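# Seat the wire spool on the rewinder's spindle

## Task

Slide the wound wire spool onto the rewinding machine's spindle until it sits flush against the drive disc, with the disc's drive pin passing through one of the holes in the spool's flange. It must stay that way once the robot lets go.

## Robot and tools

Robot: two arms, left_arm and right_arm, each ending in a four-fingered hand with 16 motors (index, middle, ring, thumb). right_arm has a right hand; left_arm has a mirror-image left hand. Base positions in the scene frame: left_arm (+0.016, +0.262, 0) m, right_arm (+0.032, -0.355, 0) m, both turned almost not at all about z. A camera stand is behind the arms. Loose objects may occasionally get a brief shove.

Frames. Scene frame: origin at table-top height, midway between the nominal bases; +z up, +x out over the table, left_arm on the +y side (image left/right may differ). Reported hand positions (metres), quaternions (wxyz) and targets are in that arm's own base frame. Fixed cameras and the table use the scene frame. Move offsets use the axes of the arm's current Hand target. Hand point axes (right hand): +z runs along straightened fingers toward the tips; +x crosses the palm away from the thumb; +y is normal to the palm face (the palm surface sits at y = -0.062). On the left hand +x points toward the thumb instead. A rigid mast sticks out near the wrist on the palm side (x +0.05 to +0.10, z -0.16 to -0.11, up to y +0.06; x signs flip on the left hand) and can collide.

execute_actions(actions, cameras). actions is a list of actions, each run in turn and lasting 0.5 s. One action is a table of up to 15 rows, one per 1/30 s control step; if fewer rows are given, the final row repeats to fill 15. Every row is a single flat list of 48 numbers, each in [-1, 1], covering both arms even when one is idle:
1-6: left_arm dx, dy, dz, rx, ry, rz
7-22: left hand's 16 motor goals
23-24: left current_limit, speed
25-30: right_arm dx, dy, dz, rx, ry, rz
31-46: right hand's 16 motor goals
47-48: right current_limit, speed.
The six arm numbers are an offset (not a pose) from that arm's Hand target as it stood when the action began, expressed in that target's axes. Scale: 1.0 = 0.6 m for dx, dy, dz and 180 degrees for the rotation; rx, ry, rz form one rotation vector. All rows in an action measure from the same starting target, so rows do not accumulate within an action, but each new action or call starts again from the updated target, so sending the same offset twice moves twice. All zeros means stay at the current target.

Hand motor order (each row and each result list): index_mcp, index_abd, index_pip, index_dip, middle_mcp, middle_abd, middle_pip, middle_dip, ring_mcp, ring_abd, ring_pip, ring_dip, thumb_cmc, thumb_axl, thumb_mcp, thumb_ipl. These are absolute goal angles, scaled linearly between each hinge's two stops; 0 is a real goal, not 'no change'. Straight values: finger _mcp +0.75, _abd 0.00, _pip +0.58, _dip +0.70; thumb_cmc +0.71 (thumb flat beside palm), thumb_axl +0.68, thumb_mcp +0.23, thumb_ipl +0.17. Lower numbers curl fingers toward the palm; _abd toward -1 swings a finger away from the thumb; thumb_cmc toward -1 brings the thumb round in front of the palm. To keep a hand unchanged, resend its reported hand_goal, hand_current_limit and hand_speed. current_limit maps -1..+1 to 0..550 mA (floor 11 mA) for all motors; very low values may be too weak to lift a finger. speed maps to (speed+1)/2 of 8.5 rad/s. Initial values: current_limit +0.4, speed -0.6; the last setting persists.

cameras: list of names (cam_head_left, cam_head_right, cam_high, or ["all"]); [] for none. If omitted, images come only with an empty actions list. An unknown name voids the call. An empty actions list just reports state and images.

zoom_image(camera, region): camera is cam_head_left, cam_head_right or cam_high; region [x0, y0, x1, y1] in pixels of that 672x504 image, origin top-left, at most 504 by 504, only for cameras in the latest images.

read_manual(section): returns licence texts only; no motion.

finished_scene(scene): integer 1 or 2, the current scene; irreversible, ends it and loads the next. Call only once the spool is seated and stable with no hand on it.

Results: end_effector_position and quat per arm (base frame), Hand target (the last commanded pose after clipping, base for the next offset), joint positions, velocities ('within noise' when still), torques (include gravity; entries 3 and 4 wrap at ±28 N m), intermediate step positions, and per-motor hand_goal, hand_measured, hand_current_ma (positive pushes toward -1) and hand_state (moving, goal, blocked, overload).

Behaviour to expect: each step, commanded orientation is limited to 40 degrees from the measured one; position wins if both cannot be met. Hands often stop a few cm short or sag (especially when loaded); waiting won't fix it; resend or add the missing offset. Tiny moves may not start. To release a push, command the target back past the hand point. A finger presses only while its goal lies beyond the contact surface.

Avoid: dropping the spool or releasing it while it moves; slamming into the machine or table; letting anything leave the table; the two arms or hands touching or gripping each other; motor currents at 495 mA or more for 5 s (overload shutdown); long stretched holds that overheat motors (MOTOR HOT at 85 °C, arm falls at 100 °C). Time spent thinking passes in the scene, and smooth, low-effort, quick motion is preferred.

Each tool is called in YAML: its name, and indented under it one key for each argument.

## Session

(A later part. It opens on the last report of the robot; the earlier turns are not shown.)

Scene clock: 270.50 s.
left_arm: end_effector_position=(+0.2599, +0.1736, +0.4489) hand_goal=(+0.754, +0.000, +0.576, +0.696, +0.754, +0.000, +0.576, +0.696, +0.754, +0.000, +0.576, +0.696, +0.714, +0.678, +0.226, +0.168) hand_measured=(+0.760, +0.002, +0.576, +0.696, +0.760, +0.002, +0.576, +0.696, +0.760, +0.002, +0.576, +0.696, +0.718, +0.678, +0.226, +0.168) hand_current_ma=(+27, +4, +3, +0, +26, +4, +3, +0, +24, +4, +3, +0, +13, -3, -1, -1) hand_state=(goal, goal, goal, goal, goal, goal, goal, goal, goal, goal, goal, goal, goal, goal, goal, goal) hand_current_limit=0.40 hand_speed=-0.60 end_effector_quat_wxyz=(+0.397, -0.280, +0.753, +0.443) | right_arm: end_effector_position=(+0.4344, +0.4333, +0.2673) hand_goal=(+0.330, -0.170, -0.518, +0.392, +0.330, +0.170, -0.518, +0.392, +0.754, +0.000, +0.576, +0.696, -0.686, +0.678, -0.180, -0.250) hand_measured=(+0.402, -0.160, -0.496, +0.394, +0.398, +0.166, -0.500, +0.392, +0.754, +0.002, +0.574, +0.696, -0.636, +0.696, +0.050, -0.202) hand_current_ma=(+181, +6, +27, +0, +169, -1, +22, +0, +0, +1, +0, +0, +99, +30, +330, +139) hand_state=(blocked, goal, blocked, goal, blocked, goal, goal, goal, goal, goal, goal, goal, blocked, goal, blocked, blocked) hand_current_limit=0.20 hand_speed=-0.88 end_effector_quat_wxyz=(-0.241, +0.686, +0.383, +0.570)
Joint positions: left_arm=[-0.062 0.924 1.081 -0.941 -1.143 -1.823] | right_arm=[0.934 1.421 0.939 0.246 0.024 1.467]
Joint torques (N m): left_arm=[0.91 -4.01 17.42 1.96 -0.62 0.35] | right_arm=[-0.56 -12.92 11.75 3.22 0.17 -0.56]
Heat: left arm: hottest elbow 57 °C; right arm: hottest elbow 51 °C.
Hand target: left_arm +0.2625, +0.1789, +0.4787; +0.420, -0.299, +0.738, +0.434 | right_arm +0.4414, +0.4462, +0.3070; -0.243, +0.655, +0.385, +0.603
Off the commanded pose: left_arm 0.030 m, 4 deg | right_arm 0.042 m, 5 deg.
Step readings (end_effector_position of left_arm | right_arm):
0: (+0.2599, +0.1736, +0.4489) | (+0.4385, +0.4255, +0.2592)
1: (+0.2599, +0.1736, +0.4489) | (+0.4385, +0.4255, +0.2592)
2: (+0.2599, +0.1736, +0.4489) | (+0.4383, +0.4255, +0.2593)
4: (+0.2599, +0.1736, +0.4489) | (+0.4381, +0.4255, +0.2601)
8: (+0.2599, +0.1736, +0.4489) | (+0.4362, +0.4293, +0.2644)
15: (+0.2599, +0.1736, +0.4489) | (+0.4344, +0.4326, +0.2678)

execute_actions:
  actions:
    - [[0,0,0,0,0,0,0.754,0,0.576,0.696,0.754,0,0.576,0.696,0.754,0,0.576,0.696,0.714,0.678,0.226,0.168,0.4,-0.6,-0.0027,0.0037,-0.0137,0,0,0,0.33,-0.17,-0.518,0.391,0.33,0.17,-0.518,0.391,0.754,0,0.576,0.696,-0.686,0.678,-0.18,-0.25,0.2,-0.88],[0,0,0,0,0,0,0.754,0,0.576,0.696,0.754,0,0.576,0.696,0.754,0,0.576,0.696,0.714,0.678,0.226,0.168,0.4,-0.6,-0.0055,0.0073,-0.0274,0,0,0,0.33,-0.17,-0.518,0.391,0.33,0.17,-0.518,0.391,0.754,0,0.576,0.696,-0.686,0.678,-0.18,-0.25,0.2,-0.88],[0,0,0,0,0,0,0.754,0,0.576,0.696,0.754,0,0.576,0.696,0.754,0,0.576,0.696,0.714,0.678,0.226,0.168,0.4,-0.6,-0.0082,0.011,-0.0411,0,0,0,0.33,-0.17,-0.518,0.391,0.33,0.17,-0.518,0.391,0.754,0,0.576,0.696,-0.686,0.678,-0.18,-0.25,0.2,-0.88]]

Scene clock: 275.97 s.
left_arm: end_effector_position=(+0.2599, +0.1736, +0.4489) hand_goal=(+0.754, +0.000, +0.576, +0.696, +0.754, +0.000, +0.576, +0.696, +0.754, +0.000, +0.576, +0.696, +0.714, +0.678, +0.226, +0.168) hand_measured=(+0.760, +0.002, +0.576, +0.696, +0.760, +0.002, +0.576, +0.696, +0.760, +0.002, +0.576, +0.696, +0.718, +0.678, +0.226, +0.168) hand_current_ma=(+27, +4, +3, +0, +26, +4, +3, +0, +24, +4, +3, +0, +13, -3, -1, -1) hand_state=(goal, goal, goal, goal, goal, goal, goal, goal, goal, goal, goal, goal, goal, goal, goal, goal) hand_current_limit=0.40 hand_speed=-0.60 end_effector_quat_wxyz=(+0.397, -0.280, +0.753, +0.443) | right_arm: end_effector_position=(+0.4284, +0.4263, +0.2775) hand_goal=(+0.330, -0.170, -0.518, +0.392, +0.330, +0.170, -0.518, +0.392, +0.754, +0.000, +0.576, +0.696, -0.686, +0.678, -0.180, -0.250) hand_measured=(+0.402, -0.160, -0.496, +0.394, +0.398, +0.166, -0.500, +0.392, +0.754, +0.002, +0.574, +0.696, -0.636, +0.696, +0.050, -0.202) hand_current_ma=(+181, +6, +27, +0, +169, -1, +22, +0, +0, +1, +0, +0, +99, +30, +330, +139) hand_state=(blocked, goal, blocked, goal, blocked, goal, goal, goal, goal, goal, goal, goal, blocked, goal, blocked, blocked) hand_current_limit=0.20 hand_speed=-0.88 end_effector_quat_wxyz=(-0.246, +0.679, +0.384, +0.576)
Joint positions: left_arm=[-0.062 0.924 1.081 -0.941 -1.143 -1.823] | right_arm=[0.932 1.384 0.919 0.248 0.012 1.463]
Joint torques (N m): left_arm=[0.26 -3.78 17.37 1.89 -0.65 0.36] | right_arm=[-1.44 -14.86 8.75 3.14 -0.06 -0.51]
Heat: left arm: hottest elbow 57 °C; right arm: hottest elbow 50 °C.
Hand target: left_arm +0.2625, +0.1789, +0.4787; +0.420, -0.299, +0.738, +0.434 | right_arm +0.4318, +0.4222, +0.3070; -0.243, +0.655, +0.385, +0.603
Off the commanded pose: left_arm 0.030 m, 4 deg | right_arm 0.030 m, 4 deg.
Step readings (end_effector_position of left_arm | right_arm):
0: (+0.2599, +0.1736, +0.4489) | (+0.4344, +0.4333, +0.2674)
1: (+0.2599, +0.1736, +0.4489) | (+0.4344, +0.4333, +0.2674)
2: (+0.2599, +0.1736, +0.4489) | (+0.4344, +0.4333, +0.2674)
4: (+0.2599, +0.1736, +0.4489) | (+0.4341, +0.4337, +0.2676)
8: (+0.2599, +0.1736, +0.4489) | (+0.4311, +0.4316, +0.2697)
15: (+0.2599, +0.1736, +0.4489) | (+0.4284, +0.4264, +0.2770)

execute_actions:
  actions:
    - [[0,0,0,0,0,0,0.754,0,0.576,0.696,0.754,0,0.576,0.696,0.754,0,0.576,0.696,0.714,0.678,0.226,0.168,0.4,-0.6,0.0031,-0.0042,0.0158,0,0,0,0.33,-0.17,-0.518,0.391,0.33,0.17,-0.518,0.391,0.754,0,0.576,0.696,-0.686,0.678,-0.18,-0.25,0.2,-0.88],[0,0,0,0,0,0,0.754,0,0.576,0.696,0.754,0,0.576,0.696,0.754,0,0.576,0.696,0.714,0.678,0.226,0.168,0.4,-0.6,0.0063,-0.0085,0.0317,0,0,0,0.33,-0.17,-0.518,0.391,0.33,0.17,-0.518,0.391,0.754,0,0.576,0.696,-0.686,0.678,-0.18,-0.25,0.2,-0.88],[0,0,0,0,0,0,0.754,0,0.576,0.696,0.754,0,0.576,0.696,0.754,0,0.576,0.696,0.714,0.678,0.226,0.168,0.4,-0.6,0.0094,-0.0127,0.0475,0,0,0,0.33,-0.17,-0.518,0.391,0.33,0.17,-0.518,0.391,0.754,0,0.576,0.696,-0.686,0.678,-0.18,-0.25,0.2,-0.88]]
  cameras: ["all"]

zoom_image:
  camera: "cam_high"
  region: [240, 220, 320, 280]

zoom_image:
  camera: "cam_head_left"
  region: [240, 230, 285, 275]

zoom_image:
  camera: "cam_head_right"
  region: [255, 220, 300, 265]

Scene clock: 277.50 s.
left_arm: end_effector_position=(+0.2599, +0.1736, +0.4489) hand_goal=(+0.754, +0.000, +0.576, +0.696, +0.754, +0.000, +0.576, +0.696, +0.754, +0.000, +0.576, +0.696, +0.714, +0.678, +0.226, +0.168) hand_measured=(+0.760, +0.002, +0.576, +0.696, +0.760, +0.002, +0.576, +0.696, +0.760, +0.002, +0.576, +0.696, +0.718, +0.678, +0.226, +0.168) hand_current_ma=(+27, +4, +3, +0, +26, +4, +3, +0, +24, +4, +3, +0, +13, -3, -1, -1) hand_state=(goal, goal, goal, goal, goal, goal, goal, goal, goal, goal, goal, goal, goal, goal, goal, goal) hand_current_limit=0.40 hand_speed=-0.60 end_effector_quat_wxyz=(+0.397, -0.280, +0.753, +0.443) | right_arm: end_effector_position=(+0.4322, +0.4315, +0.2482) hand_goal=(+0.330, -0.170, -0.518, +0.392, +0.330, +0.170, -0.518, +0.392, +0.754, +0.000, +0.576, +0.696, -0.686, +0.678, -0.180, -0.250) hand_measured=(+0.402, -0.160, -0.496, +0.394, +0.398, +0.166, -0.500, +0.392, +0.754, +0.002, +0.574, +0.696, -0.636, +0.696, +0.050, -0.202) hand_current_ma=(+181, +6, +27, +0, +169, -1, +22, +0, +0, +1, +0, +0, +99, +30, +330, +139) hand_state=(blocked, goal, blocked, goal, blocked, goal, goal, goal, goal, goal, goal, goal, blocked, goal, blocked, blocked) hand_current_limit=0.20 hand_speed=-0.88 end_effector_quat_wxyz=(-0.235, +0.693, +0.389, +0.560)
Joint positions: left_arm=[-0.062 0.924 1.081 -0.941 -1.143 -1.823] | right_arm=[0.935 1.437 0.919 0.251 0.025 1.463]
Joint torques (N m): left_arm=[0.91 -3.55 17.5 1.91 -0.65 0.35] | right_arm=[-0.21 -14.51 13.42 2.8 0.18 -0.52]
Heat: left arm: hottest elbow 57 °C; right arm: hottest elbow 50 °C.
Hand target: left_arm +0.2625, +0.1789, +0.4787; +0.420, -0.299, +0.738, +0.434 | right_arm +0.4427, +0.4501, +0.3070; -0.243, +0.655, +0.385, +0.603
Off the commanded pose: left_arm 0.030 m, 4 deg | right_arm 0.063 m, 7 deg.
Step readings (end_effector_position of left_arm | right_arm):
0: (+0.2599, +0.1736, +0.4489) | (+0.4284, +0.4263, +0.2775)
1: (+0.2599, +0.1736, +0.4489) | (+0.4284, +0.4263, +0.2775)
2: (+0.2599, +0.1736, +0.4489) | (+0.4284, +0.4263, +0.2775)
4: (+0.2599, +0.1736, +0.4489) | (+0.4287, +0.4260, +0.2769)
8: (+0.2599, +0.1736, +0.4489) | (+0.4309, +0.4273, +0.2667)
15: (+0.2599, +0.1736, +0.4489) | (+0.4322, +0.4316, +0.2482)

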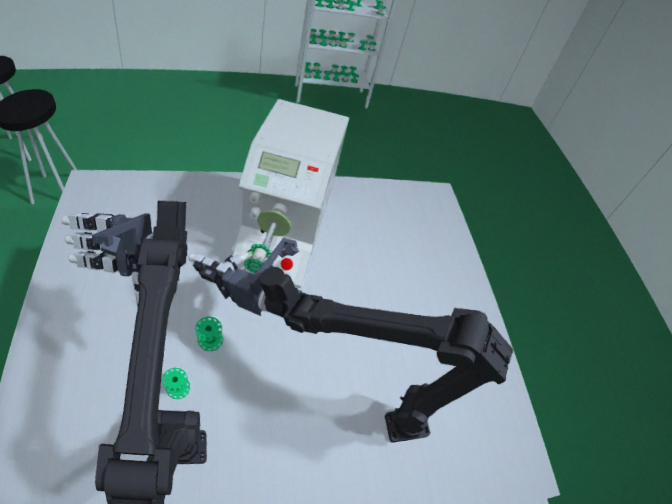

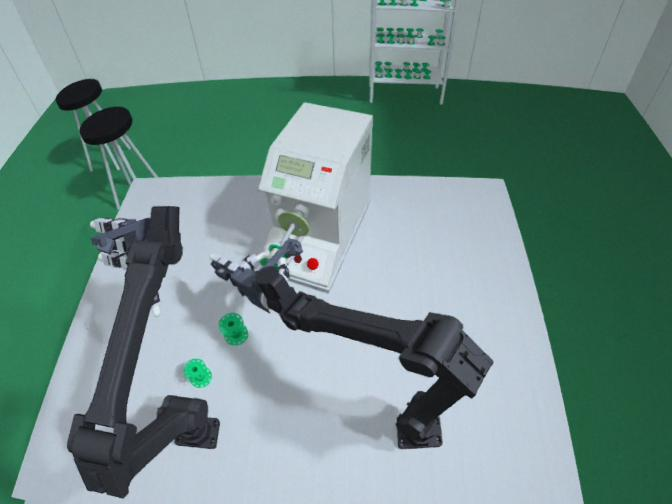

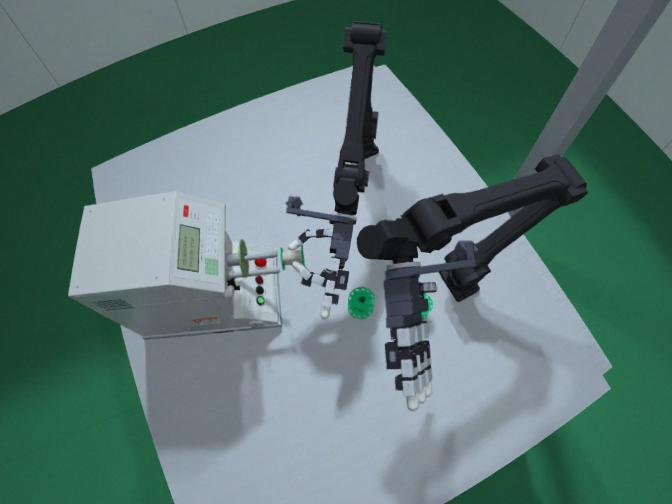

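Scaled by 6.300.

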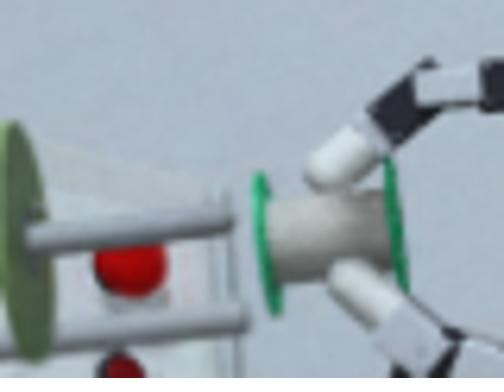

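Scaled by 11.200.

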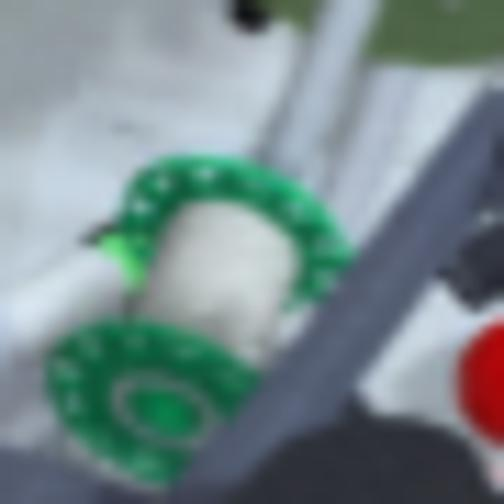

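Scaled by 11.200.

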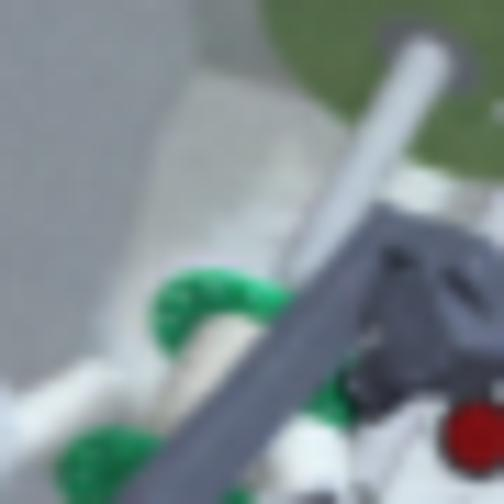

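execute_actions:
  actions:
    - [[0,0,0,0,0,0,0.754,0,0.576,0.696,0.754,0,0.576,0.696,0.754,0,0.576,0.696,0.714,0.678,0.226,0.168,0.4,-0.6,0.0052,0.0034,-0.0001,-0.0005,0.0007,-0.0026,0.33,-0.17,-0.518,0.391,0.33,0.17,-0.518,0.391,0.754,0,0.576,0.696,-0.686,0.678,-0.18,-0.25,0.2,-0.88],[0,0,0,0,0,0,0.754,0,0.576,0.696,0.754,0,0.576,0.696,0.754,0,0.576,0.696,0.714,0.678,0.226,0.168,0.4,-0.6,0.0103,0.0069,-0.0002,-0.0011,0.0014,-0.0053,0.33,-0.17,-0.518,0.391,0.33,0.17,-0.518,0.391,0.754,0,0.576,0.696,-0.686,0.678,-0.18,-0.25,0.2,-0.88],[0,0,0,0,0,0,0.754,0,0.576,0.696,0.754,0,0.576,0.696,0.754,0,0.576,0.696,0.714,0.678,0.226,0.168,0.4,-0.6,0.0155,0.0103,-0.0003,-0.0016,0.0021,-0.0079,0.33,-0.17,-0.518,0.391,0.33,0.17,-0.518,0.391,0.754,0,0.576,0.696,-0.686,0.678,-0.18,-0.25,0.2,-0.88]]

Scene clock: 280.27 s.
left_arm: end_effector_position=(+0.2599, +0.1736, +0.4489) hand_goal=(+0.754, +0.000, +0.576, +0.696, +0.754, +0.000, +0.576, +0.696, +0.754, +0.000, +0.576, +0.696, +0.714, +0.678, +0.226, +0.168) hand_measured=(+0.760, +0.002, +0.576, +0.696, +0.760, +0.002, +0.576, +0.696, +0.760, +0.002, +0.576, +0.696, +0.718, +0.678, +0.226, +0.168) hand_current_ma=(+27, +4, +3, +0, +26, +4, +3, +0, +24, +4, +3, +0, +13, -3, -1, -1) hand_state=(goal, goal, goal, goal, goal, goal, goal, goal, goal, goal, goal, goal, goal, goal, goal, goal) hand_current_limit=0.40 hand_speed=-0.60 end_effector_quat_wxyz=(+0.397, -0.280, +0.753, +0.443) | right_arm: end_effector_position=(+0.4328, +0.4317, +0.2501) hand_goal=(+0.330, -0.170, -0.518, +0.392, +0.330, +0.170, -0.518, +0.392, +0.754, +0.000, +0.576, +0.696, -0.686, +0.678, -0.180, -0.250) hand_measured=(+0.402, -0.160, -0.496, +0.394, +0.398, +0.166, -0.500, +0.392, +0.754, +0.002, +0.574, +0.696, -0.636, +0.696, +0.050, -0.202) hand_current_ma=(+181, +6, +27, +0, +169, -1, +22, +0, +0, +1, +0, +0, +99, +30, +330, +139) hand_state=(blocked, goal, blocked, goal, blocked, goal, goal, goal, goal, goal, goal, goal, blocked, goal, blocked, blocked) hand_current_limit=0.20 hand_speed=-0.88 end_effector_quat_wxyz=(-0.229, +0.688, +0.397, +0.562)
Joint positions: left_arm=[-0.062 0.924 1.081 -0.941 -1.143 -1.823] | right_arm=[0.935 1.437 0.919 0.251 0.025 1.44]
Joint torques (N m): left_arm=[0.38 -3.72 17.46 1.89 -0.63 0.36] | right_arm=[-1.32 -14.92 13.91 2.67 0.11 -0.57]
Heat: left arm: hottest elbow 57 °C; right arm: hottest elbow 50 °C.
Hand target: left_arm +0.2625, +0.1789, +0.4787; +0.420, -0.299, +0.738, +0.434 | right_arm +0.4473, +0.4483, +0.3170; -0.235, +0.649, +0.391, +0.609
Off the commanded pose: left_arm 0.030 m, 4 deg | right_arm 0.070 m, 7 deg.
Step readings (end_effector_position of left_arm | right_arm):
0: (+0.2599, +0.1736, +0.4489) | (+0.4322, +0.4315, +0.2482)
1: (+0.2599, +0.1736, +0.4489) | (+0.4322, +0.4315, +0.2482)
2: (+0.2599, +0.1736, +0.4489) | (+0.4322, +0.4315, +0.2482)
4: (+0.2599, +0.1736, +0.4489) | (+0.4323, +0.4315, +0.2484)
8: (+0.2599, +0.1736, +0.4489) | (+0.4325, +0.4316, +0.2492)
15: (+0.2599, +0.1736, +0.4489) | (+0.4327, +0.4317, +0.2499)

execute_actions:
  actions:
    - [[0,0,0,0,0,0,0.754,0,0.576,0.696,0.754,0,0.576,0.696,0.754,0,0.576,0.696,0.714,0.678,0.226,0.168,0.4,-0.6,0.007,0.0037,-0.0004,0,0,0,0.33,-0.17,-0.518,0.391,0.33,0.17,-0.518,0.391,0.754,0,0.576,0.696,-0.686,0.678,-0.18,-0.25,0.2,-0.88],[0,0,0,0,0,0,0.754,0,0.576,0.696,0.754,0,0.576,0.696,0.754,0,0.576,0.696,0.714,0.678,0.226,0.168,0.4,-0.6,0.014,0.0074,-0.0008,0,0,0,0.33,-0.17,-0.518,0.391,0.33,0.17,-0.518,0.391,0.754,0,0.576,0.696,-0.686,0.678,-0.18,-0.25,0.2,-0.88]]

Scene clock: 281.83 s.
left_arm: end_effector_position=(+0.2599, +0.1736, +0.4489) hand_goal=(+0.754, +0.000, +0.576, +0.696, +0.754, +0.000, +0.576, +0.696, +0.754, +0.000, +0.576, +0.696, +0.714, +0.678, +0.226, +0.168) hand_measured=(+0.760, +0.002, +0.576, +0.696, +0.760, +0.002, +0.576, +0.696, +0.760, +0.002, +0.576, +0.696, +0.718, +0.678, +0.226, +0.168) hand_current_ma=(+27, +4, +3, +0, +26, +4, +3, +0, +24, +4, +3, +0, +13, -3, -1, -1) hand_state=(goal, goal, goal, goal, goal, goal, goal, goal, goal, goal, goal, goal, goal, goal, goal, goal) hand_current_limit=0.40 hand_speed=-0.60 end_effector_quat_wxyz=(+0.397, -0.280, +0.753, +0.443) | right_arm: end_effector_position=(+0.4334, +0.4332, +0.2548) hand_goal=(+0.330, -0.170, -0.518, +0.392, +0.330, +0.170, -0.518, +0.392, +0.754, +0.000, +0.576, +0.696, -0.686, +0.678, -0.180, -0.250) hand_measured=(+0.402, -0.160, -0.496, +0.394, +0.398, +0.166, -0.500, +0.392, +0.754, +0.002, +0.574, +0.696, -0.636, +0.696, +0.050, -0.202) hand_current_ma=(+181, +6, +27, +0, +169, -1, +22, +0, +0, +1, +0, +0, +99, +30, +330, +139) hand_state=(blocked, goal, blocked, goal, blocked, goal, goal, goal, goal, goal, goal, goal, blocked, goal, blocked, blocked) hand_current_limit=0.20 hand_speed=-0.88 end_effector_quat_wxyz=(-0.230, +0.687, +0.399, +0.562)
Joint positions: left_arm=[-0.062 0.924 1.081 -0.941 -1.143 -1.823] | right_arm=[0.935 1.433 0.929 0.24 0.021 1.438]
Joint torques (N m): left_arm=[0.09 -3.84 17.44 1.96 -0.63 0.36] | right_arm=[-1.03 -15.85 14.5 2.17 0.03 -0.54]
Heat: left arm: hottest elbow 57 °C; right arm: hottest elbow 50 °C.
Hand target: left_arm +0.2625, +0.1789, +0.4787; +0.420, -0.299, +0.738, +0.434 | right_arm +0.4502, +0.4471, +0.3262; -0.235, +0.649, +0.391, +0.610
Off the commanded pose: left_arm 0.030 m, 4 deg | right_arm 0.074 m, 7 deg.
Step readings (end_effector_position of left_arm | right_arm):
0: (+0.2599, +0.1736, +0.4489) | (+0.4328, +0.4317, +0.2502)
1: (+0.2599, +0.1736, +0.4489) | (+0.4328, +0.4317, +0.2502)
2: (+0.2599, +0.1736, +0.4489) | (+0.4328, +0.4317, +0.2502)
4: (+0.2599, +0.1736, +0.4489) | (+0.4326, +0.4320, +0.2501)
8: (+0.2599, +0.1736, +0.4489) | (+0.4326, +0.4327, +0.2504)
15: (+0.2599, +0.1736, +0.4489) | (+0.4333, +0.4330, +0.2540)

execute_actions:
  actions:
    - [[0,0,0,0,0,0,0.754,0,0.576,0.696,0.754,0,0.576,0.696,0.754,0,0.576,0.696,0.714,0.678,0.226,0.168,0.4,-0.6,-0.001,0.0037,-0.0062,-0.0033,-0.0006,0.0005,0.33,-0.17,-0.518,0.391,0.33,0.17,-0.518,0.391,0.754,0,0.576,0.696,-0.686,0.678,-0.18,-0.25,0.2,-0.88],[0,0,0,0,0,0,0.754,0,0.576,0.696,0.754,0,0.576,0.696,0.754,0,0.576,0.696,0.714,0.678,0.226,0.168,0.4,-0.6,-0.0019,0.0073,-0.0125,-0.0065,-0.0011,0.001,0.33,-0.17,-0.518,0.391,0.33,0.17,-0.518,0.391,0.754,0,0.576,0.696,-0.686,0.678,-0.18,-0.25,0.2,-0.88]]
  cameras: ["all"]

zoom_image:
  camera: "cam_high"
  region: [240, 220, 320, 280]

zoom_image:
  camera: "cam_head_left"
  region: [240, 230, 285, 275]

zoom_image:
  camera: "cam_head_right"
  region: [255, 220, 300, 265]

Scene clock: 283.97 s.
left_arm: end_effector_position=(+0.2599, +0.1736, +0.4489) hand_goal=(+0.754, +0.000, +0.576, +0.696, +0.754, +0.000, +0.576, +0.696, +0.754, +0.000, +0.576, +0.696, +0.714, +0.678, +0.226, +0.168) hand_measured=(+0.760, +0.002, +0.576, +0.696, +0.760, +0.002, +0.576, +0.696, +0.760, +0.002, +0.576, +0.696, +0.718, +0.678, +0.226, +0.168) hand_current_ma=(+27, +4, +3, +0, +26, +4, +3, +0, +24, +4, +3, +0, +13, -3, -1, -1) hand_state=(goal, goal, goal, goal, goal, goal, goal, goal, goal, goal, goal, goal, goal, goal, goal, goal) hand_current_limit=0.40 hand_speed=-0.60 end_effector_quat_wxyz=(+0.397, -0.280, +0.753, +0.443) | right_arm: end_effector_position=(+0.4345, +0.4284, +0.2619) hand_goal=(+0.330, -0.170, -0.518, +0.392, +0.330, +0.170, -0.518, +0.392, +0.754, +0.000, +0.576, +0.696, -0.686, +0.678, -0.180, -0.250) hand_measured=(+0.402, -0.160, -0.496, +0.394, +0.398, +0.166, -0.500, +0.392, +0.754, +0.002, +0.574, +0.696, -0.636, +0.696, +0.050, -0.202) hand_current_ma=(+181, +6, +27, +0, +169, -1, +22, +0, +0, +1, +0, +0, +99, +30, +330, +139) hand_state=(blocked, goal, blocked, goal, blocked, goal, goal, goal, goal, goal, goal, goal, blocked, goal, blocked, blocked) hand_current_limit=0.20 hand_speed=-0.88 end_effector_quat_wxyz=(-0.226, +0.687, +0.393, +0.568)
Joint positions: left_arm=[-0.062 0.924 1.081 -0.941 -1.143 -1.823] | right_arm=[0.932 1.421 0.929 0.237 0.034 1.438]
Joint torques (N m): left_arm=[0.09 -3.55 17.35 1.98 -0.63 0.35] | right_arm=[-1.61 -15.74 13.7 2.3 0.24 -0.53]
Heat: left arm: hottest elbow 57 °C; right arm: hottest elbow 50 °C.
Hand target: left_arm +0.2625, +0.1789, +0.4787; +0.420, -0.299, +0.738, +0.434 | right_arm +0.4492, +0.4384, +0.3269; -0.228, +0.653, +0.384, +0.612
Off the commanded pose: left_arm 0.030 m, 4 deg | right_arm 0.067 m, 6 deg.
Step readings (end_effector_position of left_arm | right_arm):
0: (+0.2599, +0.1736, +0.4489) | (+0.4334, +0.4331, +0.2547)
1: (+0.2599, +0.1736, +0.4489) | (+0.4334, +0.4331, +0.2547)
2: (+0.2599, +0.1736, +0.4489) | (+0.4334, +0.4331, +0.2547)
4: (+0.2599, +0.1736, +0.4489) | (+0.4341, +0.4319, +0.2551)
8: (+0.2599, +0.1736, +0.4489) | (+0.4347, +0.4295, +0.2584)
15: (+0.2599, +0.1736, +0.4489) | (+0.4345, +0.4284, +0.2619)

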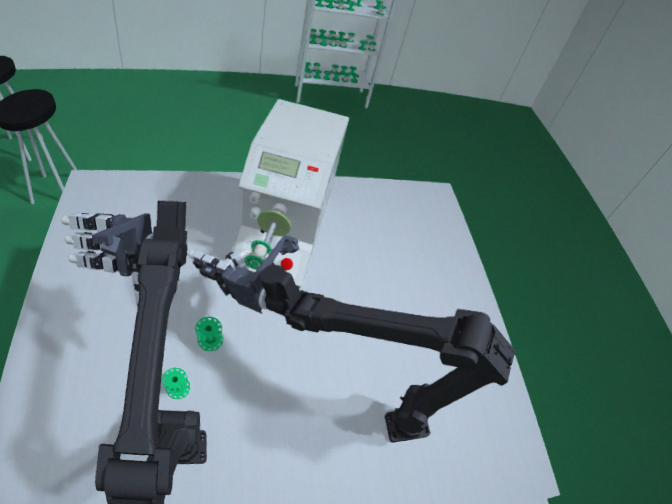

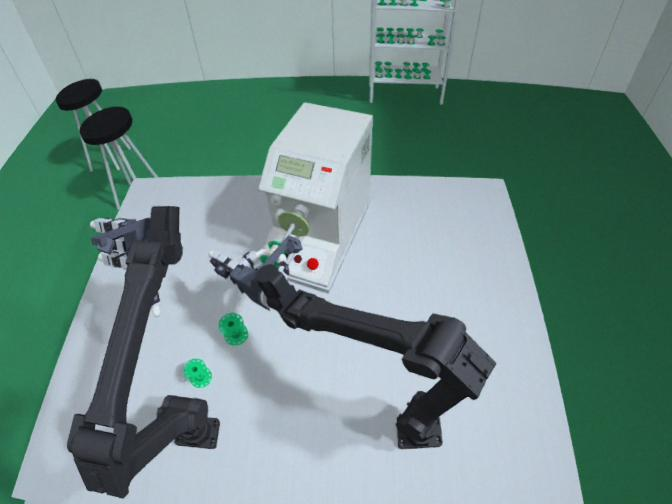

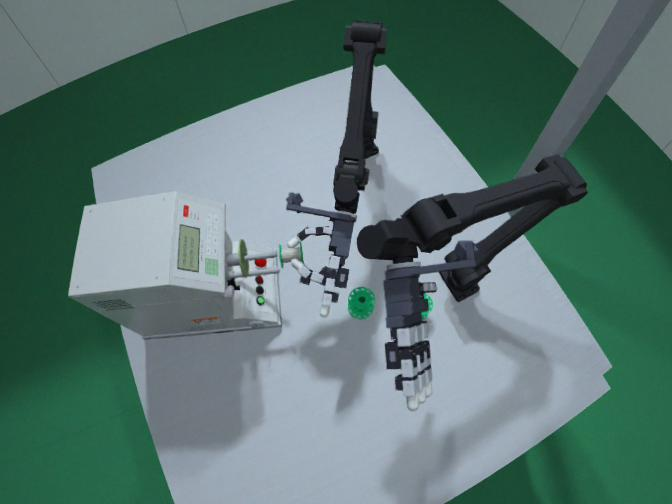

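Scaled by 6.300.

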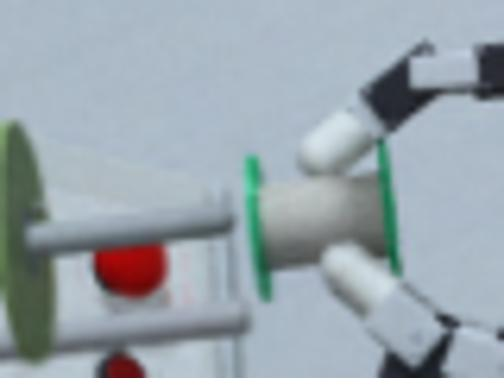

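Scaled by 11.200.

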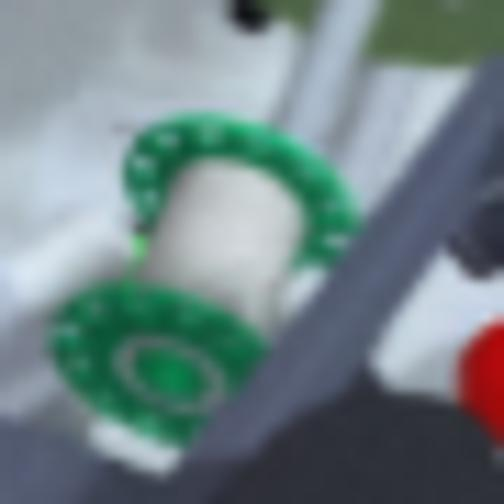

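Scaled by 11.200.

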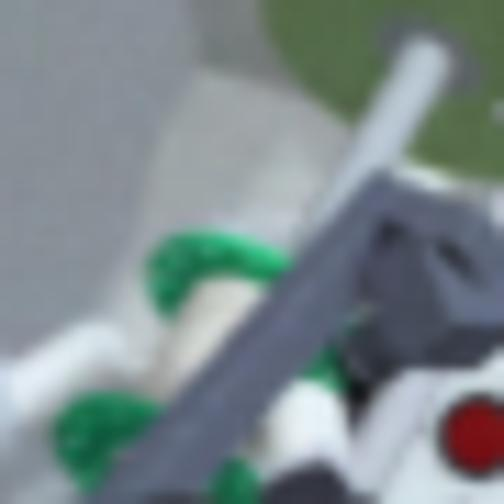

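execute_actions:
  actions:
    - [[0,0,0,0,0,0,0.754,0,0.576,0.696,0.754,0,0.576,0.696,0.754,0,0.576,0.696,0.714,0.678,0.226,0.168,0.4,-0.6,-0.003,0.0019,-0.001,-0.0026,-0.0041,0.0005,0.33,-0.17,-0.518,0.391,0.33,0.17,-0.518,0.391,0.754,0,0.576,0.696,-0.686,0.678,-0.18,-0.25,0.2,-0.88],[0,0,0,0,0,0,0.754,0,0.576,0.696,0.754,0,0.576,0.696,0.754,0,0.576,0.696,0.714,0.678,0.226,0.168,0.4,-0.6,-0.006,0.0037,-0.0021,-0.0052,-0.0083,0.0009,0.33,-0.17,-0.518,0.391,0.33,0.17,-0.518,0.391,0.754,0,0.576,0.696,-0.686,0.678,-0.18,-0.25,0.2,-0.88]]

Scene clock: 286.53 s.
left_arm: end_effector_position=(+0.2599, +0.1736, +0.4489) hand_goal=(+0.754, +0.000, +0.576, +0.696, +0.754, +0.000, +0.576, +0.696, +0.754, +0.000, +0.576, +0.696, +0.714, +0.678, +0.226, +0.168) hand_measured=(+0.760, +0.002, +0.576, +0.696, +0.760, +0.002, +0.576, +0.696, +0.760, +0.002, +0.576, +0.696, +0.718, +0.678, +0.226, +0.168) hand_current_ma=(+27, +4, +3, +0, +26, +4, +3, +0, +24, +4, +3, +0, +13, -3, -1, -1) hand_state=(goal, goal, goal, goal, goal, goal, goal, goal, goal, goal, goal, goal, goal, goal, goal, goal) hand_current_limit=0.40 hand_speed=-0.60 end_effector_quat_wxyz=(+0.397, -0.280, +0.753, +0.443) | right_arm: end_effector_position=(+0.4349, +0.4229, +0.2555) hand_goal=(+0.330, -0.170, -0.518, +0.392, +0.330, +0.170, -0.518, +0.392, +0.754, +0.000, +0.576, +0.696, -0.686, +0.678, -0.180, -0.250) hand_measured=(+0.402, -0.160, -0.496, +0.394, +0.398, +0.166, -0.500, +0.392, +0.754, +0.002, +0.574, +0.696, -0.636, +0.696, +0.050, -0.202) hand_current_ma=(+181, +6, +27, +0, +169, -1, +22, +0, +0, +1, +0, +0, +99, +30, +330, +139) hand_state=(blocked, goal, blocked, goal, blocked, goal, goal, goal, goal, goal, goal, goal, blocked, goal, blocked, blocked) hand_current_limit=0.20 hand_speed=-0.88 end_effector_quat_wxyz=(-0.213, +0.698, +0.392, +0.561)
Joint positions: left_arm=[-0.062 0.924 1.081 -0.941 -1.143 -1.823] | right_arm=[0.932 1.421 0.929 0.207 0.055 1.438]
Joint torques (N m): left_arm=[0.62 -3.37 17.52 1.95 -0.63 0.36] | right_arm=[-0.79 -15.27 14.41 2.14 0.24 -0.45]
Heat: left arm: hottest elbow 58 °C; right arm: hottest elbow 50 °C.
Hand target: left_arm +0.2625, +0.1789, +0.4787; +0.420, -0.299, +0.738, +0.434 | right_arm +0.4503, +0.4354, +0.3240; -0.219, +0.663, +0.381, +0.606
Off the commanded pose: left_arm 0.030 m, 4 deg | right_arm 0.071 m, 7 deg.
Step readings (end_effector_position of left_arm | right_arm):
0: (+0.2599, +0.1736, +0.4489) | (+0.4345, +0.4284, +0.2619)
1: (+0.2599, +0.1736, +0.4489) | (+0.4345, +0.4284, +0.2619)
2: (+0.2599, +0.1736, +0.4489) | (+0.4346, +0.4279, +0.2616)
4: (+0.2599, +0.1736, +0.4489) | (+0.4349, +0.4262, +0.2601)
8: (+0.2599, +0.1736, +0.4489) | (+0.4349, +0.4237, +0.2568)
15: (+0.2599, +0.1736, +0.4489) | (+0.4349, +0.4230, +0.2556)

execute_actions:
  actions:
    - [[0,0,0,0,0,0,0.754,0,0.576,0.696,0.754,0,0.576,0.696,0.754,0,0.576,0.696,0.714,0.678,0.226,0.168,0.4,-0.6,0.0016,0.0061,0.0033,0,0,0,0.33,-0.17,-0.518,0.391,0.33,0.17,-0.518,0.391,0.754,0,0.576,0.696,-0.686,0.678,-0.18,-0.25,0.2,-0.88],[0,0,0,0,0,0,0.754,0,0.576,0.696,0.754,0,0.576,0.696,0.754,0,0.576,0.696,0.714,0.678,0.226,0.168,0.4,-0.6,0.0033,0.0122,0.0066,0,0,0,0.33,-0.17,-0.518,0.391,0.33,0.17,-0.518,0.391,0.754,0,0.576,0.696,-0.686,0.678,-0.18,-0.25,0.2,-0.88]]
  cameras: ["all"]

zoom_image:
  camera: "cam_high"
  region: [240, 220, 320, 280]

zoom_image:
  camera: "cam_head_left"
  region: [240, 230, 285, 275]

zoom_image:
  camera: "cam_head_right"
  region: [255, 220, 300, 265]

Scene clock: 288.40 s.
left_arm: end_effector_position=(+0.2599, +0.1736, +0.4489) hand_goal=(+0.754, +0.000, +0.576, +0.696, +0.754, +0.000, +0.576, +0.696, +0.754, +0.000, +0.576, +0.696, +0.714, +0.678, +0.226, +0.168) hand_measured=(+0.760, +0.002, +0.576, +0.696, +0.760, +0.002, +0.576, +0.696, +0.760, +0.002, +0.576, +0.696, +0.718, +0.678, +0.226, +0.168) hand_current_ma=(+27, +4, +3, +0, +26, +4, +3, +0, +24, +4, +3, +0, +13, -3, -1, -1) hand_state=(goal, goal, goal, goal, goal, goal, goal, goal, goal, goal, goal, goal, goal, goal, goal, goal) hand_current_limit=0.40 hand_speed=-0.60 end_effector_quat_wxyz=(+0.397, -0.280, +0.753, +0.443) | right_arm: end_effector_position=(+0.4410, +0.4202, +0.2591) hand_goal=(+0.330, -0.170, -0.518, +0.392, +0.330, +0.170, -0.518, +0.392, +0.754, +0.000, +0.576, +0.696, -0.686, +0.678, -0.180, -0.250) hand_measured=(+0.402, -0.160, -0.496, +0.394, +0.398, +0.166, -0.500, +0.392, +0.754, +0.002, +0.574, +0.696, -0.636, +0.696, +0.050, -0.202) hand_current_ma=(+181, +6, +27, +0, +169, -1, +22, +0, +0, +1, +0, +0, +99, +30, +330, +139) hand_state=(blocked, goal, blocked, goal, blocked, goal, goal, goal, goal, goal, goal, goal, blocked, goal, blocked, blocked) hand_current_limit=0.20 hand_speed=-0.88 end_effector_quat_wxyz=(-0.213, +0.698, +0.389, +0.562)
Joint positions: left_arm=[-0.062 0.924 1.081 -0.941 -1.143 -1.823] | right_arm=[0.919 1.421 0.938 0.2 0.045 1.438]
Joint torques (N m): left_arm=[0.09 -3.37 17.42 1.94 -0.65 0.32] | right_arm=[-1.08 -14.86 14.8 2.25 0.04 -0.51]
Heat: left arm: hottest elbow 58 °C; right arm: hottest elbow 50 °C.
Hand target: left_arm +0.2625, +0.1789, +0.4787; +0.420, -0.299, +0.738, +0.434 | right_arm +0.4584, +0.4343, +0.3263; -0.219, +0.663, +0.381, +0.606
Off the commanded pose: left_arm 0.030 m, 4 deg | right_arm 0.071 m, 7 deg.
Step readings (end_effector_position of left_arm | right_arm):
0: (+0.2599, +0.1736, +0.4489) | (+0.4349, +0.4229, +0.2555)
1: (+0.2599, +0.1736, +0.4489) | (+0.4349, +0.4229, +0.2555)
2: (+0.2599, +0.1736, +0.4489) | (+0.4349, +0.4228, +0.2554)
4: (+0.2599, +0.1736, +0.4489) | (+0.4351, +0.4227, +0.2549)
8: (+0.2599, +0.1736, +0.4489) | (+0.4377, +0.4213, +0.2558)
15: (+0.2599, +0.1736, +0.4489) | (+0.4410, +0.4200, +0.2589)

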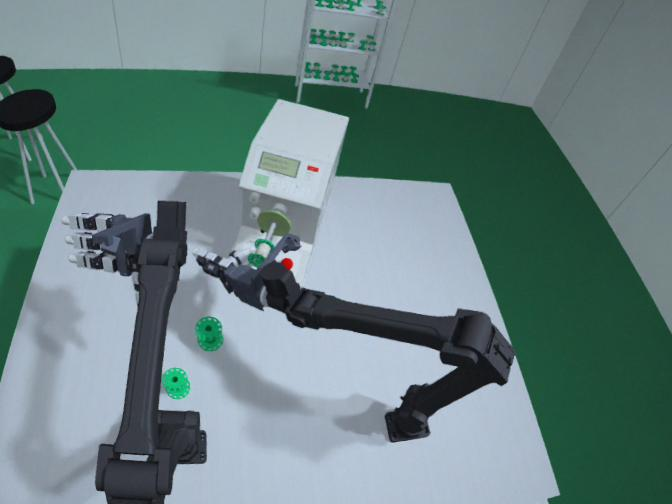

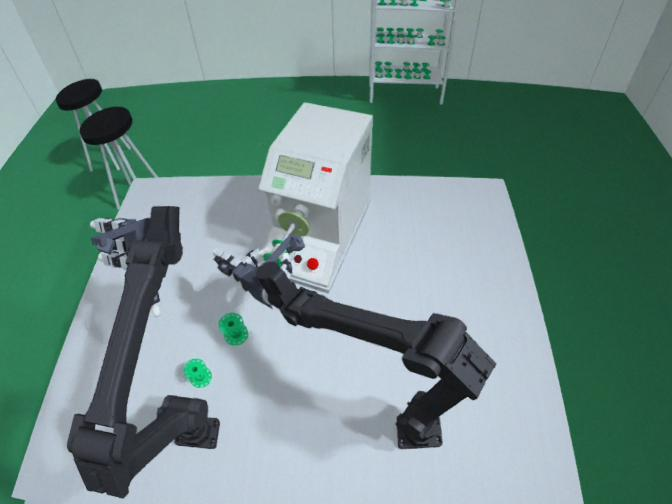

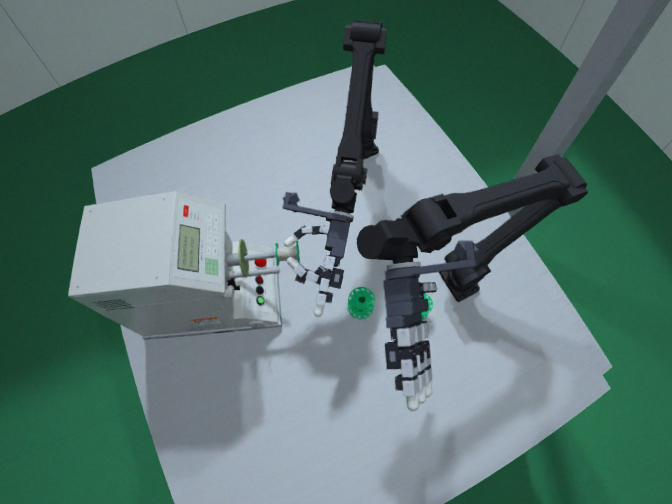

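Scaled by 6.300.

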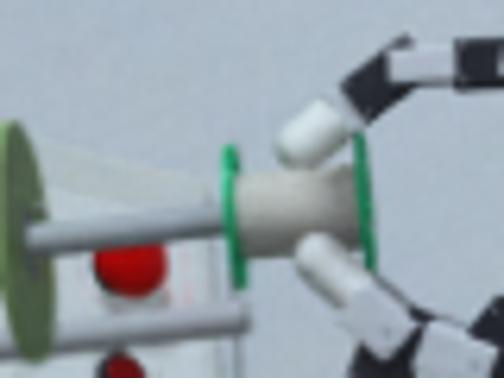

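Scaled by 11.200.

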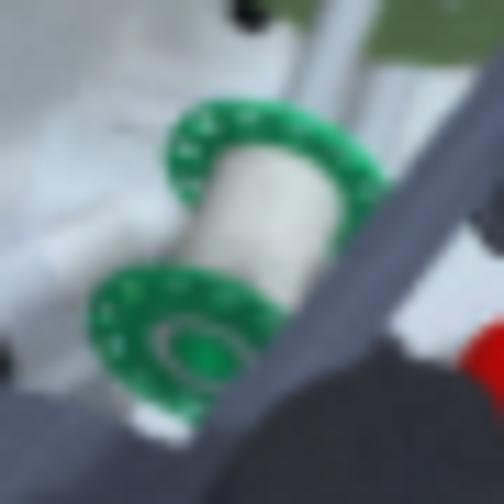

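Scaled by 11.200.

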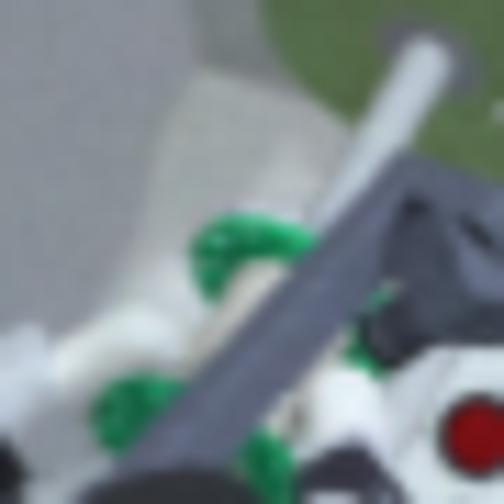

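execute_actions:
  actions:
    - [[0,0,0,0,0,0,0.754,0,0.576,0.696,0.754,0,0.576,0.696,0.754,0,0.576,0.696,0.714,0.678,0.226,0.168,0.4,-0.6,-0.001,-0.0037,0.0022,0.0041,0.002,-0.0044,0.33,-0.17,-0.518,0.391,0.33,0.17,-0.518,0.391,0.754,0,0.576,0.696,-0.686,0.678,-0.18,-0.25,0.2,-0.88],[0,0,0,0,0,0,0.754,0,0.576,0.696,0.754,0,0.576,0.696,0.754,0,0.576,0.696,0.714,0.678,0.226,0.168,0.4,-0.6,-0.0018,0.003,0.0047,0.0041,0.002,-0.0044,0.33,-0.17,-0.518,0.391,0.33,0.17,-0.518,0.391,0.754,0,0.576,0.696,-0.686,0.678,-0.18,-0.25,0.2,-0.88],[0,0,0,0,0,0,0.754,0,0.576,0.696,0.754,0,0.576,0.696,0.754,0,0.576,0.696,0.714,0.678,0.226,0.168,0.4,-0.6,-0.0027,0.0102,0.0072,0.0041,0.002,-0.0044,0.33,-0.17,-0.518,0.391,0.33,0.17,-0.518,0.391,0.754,0,0.576,0.696,-0.686,0.678,-0.18,-0.25,0.2,-0.88]]
  cameras: ["all"]

zoom_image:
  camera: "cam_high"
  region: [240, 220, 320, 280]

zoom_image:
  camera: "cam_head_left"
  region: [240, 230, 285, 275]

zoom_image:
  camera: "cam_head_right"
  region: [255, 220, 300, 265]

Scene clock: 290.73 s.
left_arm: end_effector_position=(+0.2599, +0.1736, +0.4489) hand_goal=(+0.754, +0.000, +0.576, +0.696, +0.754, +0.000, +0.576, +0.696, +0.754, +0.000, +0.576, +0.696, +0.714, +0.678, +0.226, +0.168) hand_measured=(+0.760, +0.002, +0.576, +0.696, +0.760, +0.002, +0.576, +0.696, +0.760, +0.002, +0.576, +0.696, +0.718, +0.678, +0.226, +0.168) hand_current_ma=(+27, +4, +3, +0, +26, +4, +3, +0, +24, +4, +3, +0, +13, -3, -1, -1) hand_state=(goal, goal, goal, goal, goal, goal, goal, goal, goal, goal, goal, goal, goal, goal, goal, goal) hand_current_limit=0.40 hand_speed=-0.60 end_effector_quat_wxyz=(+0.397, -0.280, +0.753, +0.443) | right_arm: end_effector_position=(+0.4431, +0.4208, +0.2591) hand_goal=(+0.330, -0.170, -0.518, +0.392, +0.330, +0.170, -0.518, +0.392, +0.754, +0.000, +0.576, +0.696, -0.686, +0.678, -0.180, -0.250) hand_measured=(+0.402, -0.160, -0.496, +0.394, +0.398, +0.166, -0.500, +0.392, +0.754, +0.002, +0.574, +0.696, -0.636, +0.696, +0.050, -0.202) hand_current_ma=(+181, +6, +27, +0, +168, -1, +22, +0, +0, +1, +0, +0, +99, +30, +330, +139) hand_state=(blocked, goal, blocked, goal, blocked, goal, goal, goal, goal, goal, goal, goal, blocked, goal, blocked, blocked) hand_current_limit=0.20 hand_speed=-0.88 end_effector_quat_wxyz=(-0.218, +0.694, +0.397, +0.560)
Joint positions: left_arm=[-0.062 0.924 1.081 -0.941 -1.143 -1.823] | right_arm=[0.909 1.421 0.938 0.2 0.017 1.429]
Joint torques (N m): left_arm=[0.38 -3.66 17.33 1.83 -0.67 0.36] | right_arm=[-1.9 -13.98 14.56 2.5 -0.05 -0.56]
Heat: left arm: hottest elbow 58 °C; right arm: hottest elbow 51 °C.
Hand target: left_arm +0.2625, +0.1789, +0.4787; +0.420, -0.299, +0.738, +0.434 | right_arm +0.4658, +0.4334, +0.3251; -0.220, +0.657, +0.389, +0.607
Off the commanded pose: left_arm 0.030 m, 4 deg | right_arm 0.071 m, 7 deg.
Step readings (end_effector_position of left_arm | right_arm):
0: (+0.2599, +0.1736, +0.4489) | (+0.4410, +0.4202, +0.2591)
1: (+0.2599, +0.1736, +0.4489) | (+0.4410, +0.4202, +0.2591)
2: (+0.2599, +0.1736, +0.4489) | (+0.4408, +0.4207, +0.2590)
4: (+0.2599, +0.1736, +0.4489) | (+0.4412, +0.4212, +0.2589)
8: (+0.2599, +0.1736, +0.4489) | (+0.4427, +0.4211, +0.2590)
15: (+0.2599, +0.1736, +0.4489) | (+0.4431, +0.4208, +0.2591)

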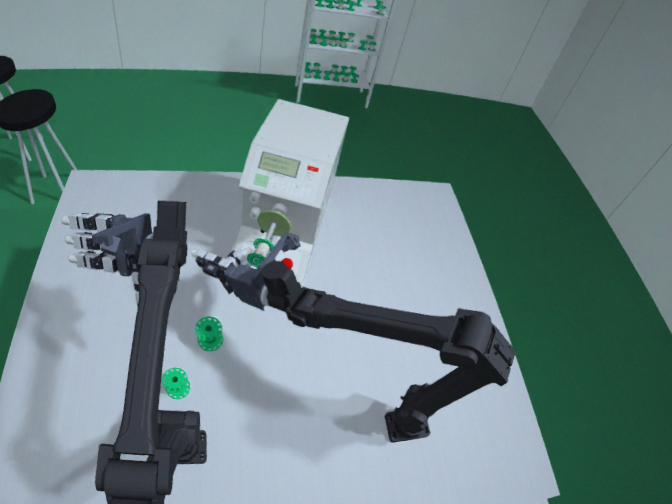

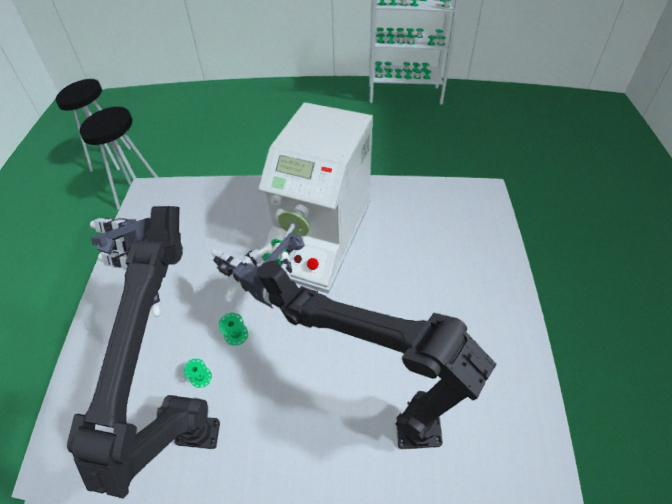

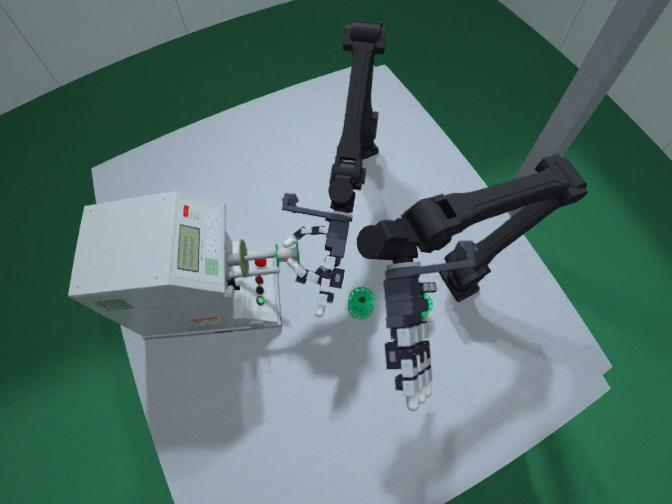

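Scaled by 6.300.

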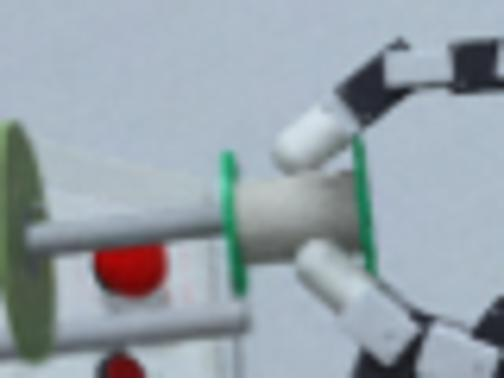

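Scaled by 11.200.

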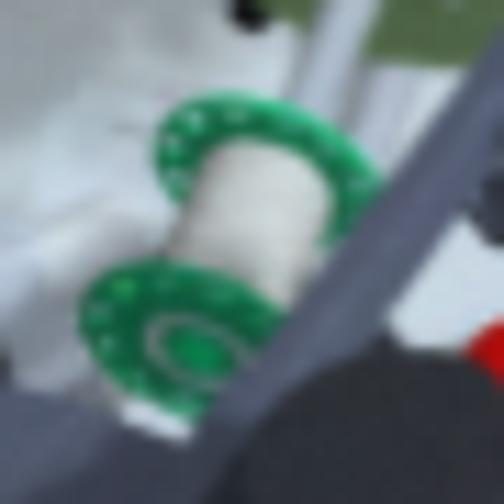

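Scaled by 11.200.

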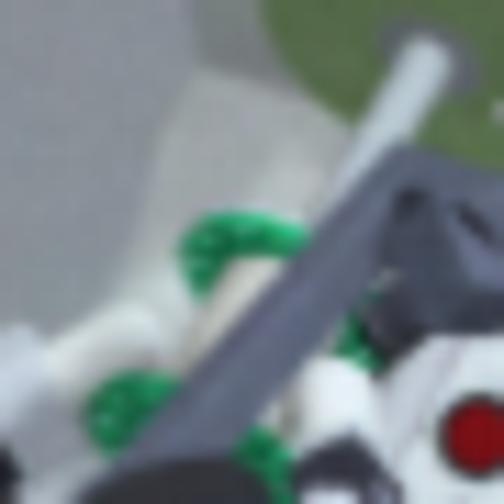

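execute_actions:
  actions:
    - [[0,0,0,0,0,0,0.754,0,0.576,0.696,0.754,0,0.576,0.696,0.754,0,0.576,0.696,0.714,0.678,0.226,0.168,0.4,-0.6,0.0016,-0.0141,-0.0046,0,0,0,0.33,-0.17,-0.518,0.391,0.33,0.17,-0.518,0.391,0.754,0,0.576,0.696,-0.686,0.678,-0.18,-0.25,0.2,-0.88],[0,0,0,0,0,0,0.754,0,0.576,0.696,0.754,0,0.576,0.696,0.754,0,0.576,0.696,0.714,0.678,0.226,0.168,0.4,-0.6,0.0016,-0.0141,-0.0046,0,0,0,0.33,-0.17,-0.518,0.391,0.33,0.17,-0.518,0.391,0.754,0,0.576,0.696,-0.686,0.678,-0.18,-0.25,0.2,-0.88],[0,0,0,0,0,0,0.754,0,0.576,0.696,0.754,0,0.576,0.696,0.754,0,0.576,0.696,0.714,0.678,0.226,0.168,0.4,-0.6,-0.0001,-0.0109,-0.0066,-0.0049,-0.0009,0.0008,0.33,-0.17,-0.518,0.391,0.33,0.17,-0.518,0.391,0.754,0,0.576,0.696,-0.686,0.678,-0.18,-0.25,0.2,-0.88]]

Scene clock: 293.03 s.
left_arm: end_effector_position=(+0.2599, +0.1736, +0.4489) hand_goal=(+0.754, +0.000, +0.576, +0.696, +0.754, +0.000, +0.576, +0.696, +0.754, +0.000, +0.576, +0.696, +0.714, +0.678, +0.226, +0.168) hand_measured=(+0.760, +0.002, +0.576, +0.696, +0.760, +0.002, +0.576, +0.696, +0.760, +0.002, +0.576, +0.696, +0.718, +0.678, +0.226, +0.168) hand_current_ma=(+27, +4, +3, +0, +26, +4, +3, +0, +24, +4, +3, +0, +13, -3, -1, -1) hand_state=(goal, goal, goal, goal, goal, goal, goal, goal, goal, goal, goal, goal, goal, goal, goal, goal) hand_current_limit=0.40 hand_speed=-0.60 end_effector_quat_wxyz=(+0.397, -0.280, +0.753, +0.443) | right_arm: end_effector_position=(+0.4441, +0.4179, +0.2598) hand_goal=(+0.330, -0.170, -0.518, +0.392, +0.330, +0.170, -0.518, +0.392, +0.754, +0.000, +0.576, +0.696, -0.686, +0.678, -0.180, -0.250) hand_measured=(+0.402, -0.160, -0.496, +0.394, +0.398, +0.168, -0.500, +0.392, +0.754, +0.002, +0.574, +0.696, -0.636, +0.696, +0.050, -0.202) hand_current_ma=(+181, +6, +27, +0, +168, -1, +22, +0, +0, +1, +0, +0, +99, +30, +330, +139) hand_state=(blocked, goal, blocked, goal, blocked, goal, goal, goal, goal, goal, goal, goal, blocked, goal, blocked, blocked) hand_current_limit=0.20 hand_speed=-0.88 end_effector_quat_wxyz=(-0.211, +0.697, +0.392, +0.563)
Joint positions: left_arm=[-0.062 0.924 1.081 -0.941 -1.143 -1.823] | right_arm=[0.911 1.421 0.938 0.2 0.038 1.428]
Joint torques (N m): left_arm=[0.32 -3.66 17.44 1.87 -0.66 0.34] | right_arm=[-0.32 -14.33 14.15 2.63 0.37 -0.51]
Heat: left arm: hottest elbow 58 °C; right arm: hottest elbow 51 °C.
Hand target: left_arm +0.2625, +0.1789, +0.4787; +0.420, -0.299, +0.738, +0.434 | right_arm +0.4583, +0.4343, +0.3245; -0.215, +0.660, +0.383, +0.609
Off the commanded pose: left_arm 0.030 m, 4 deg | right_arm 0.068 m, 7 deg.
Step readings (end_effector_position of left_arm | right_arm):
0: (+0.2599, +0.1736, +0.4489) | (+0.4431, +0.4208, +0.2591)
1: (+0.2599, +0.1736, +0.4489) | (+0.4431, +0.4208, +0.2591)
2: (+0.2599, +0.1736, +0.4489) | (+0.4431, +0.4208, +0.2591)
4: (+0.2599, +0.1736, +0.4489) | (+0.4434, +0.4202, +0.2593)
8: (+0.2599, +0.1736, +0.4489) | (+0.4443, +0.4180, +0.2597)
15: (+0.2599, +0.1736, +0.4489) | (+0.4441, +0.4180, +0.2597)


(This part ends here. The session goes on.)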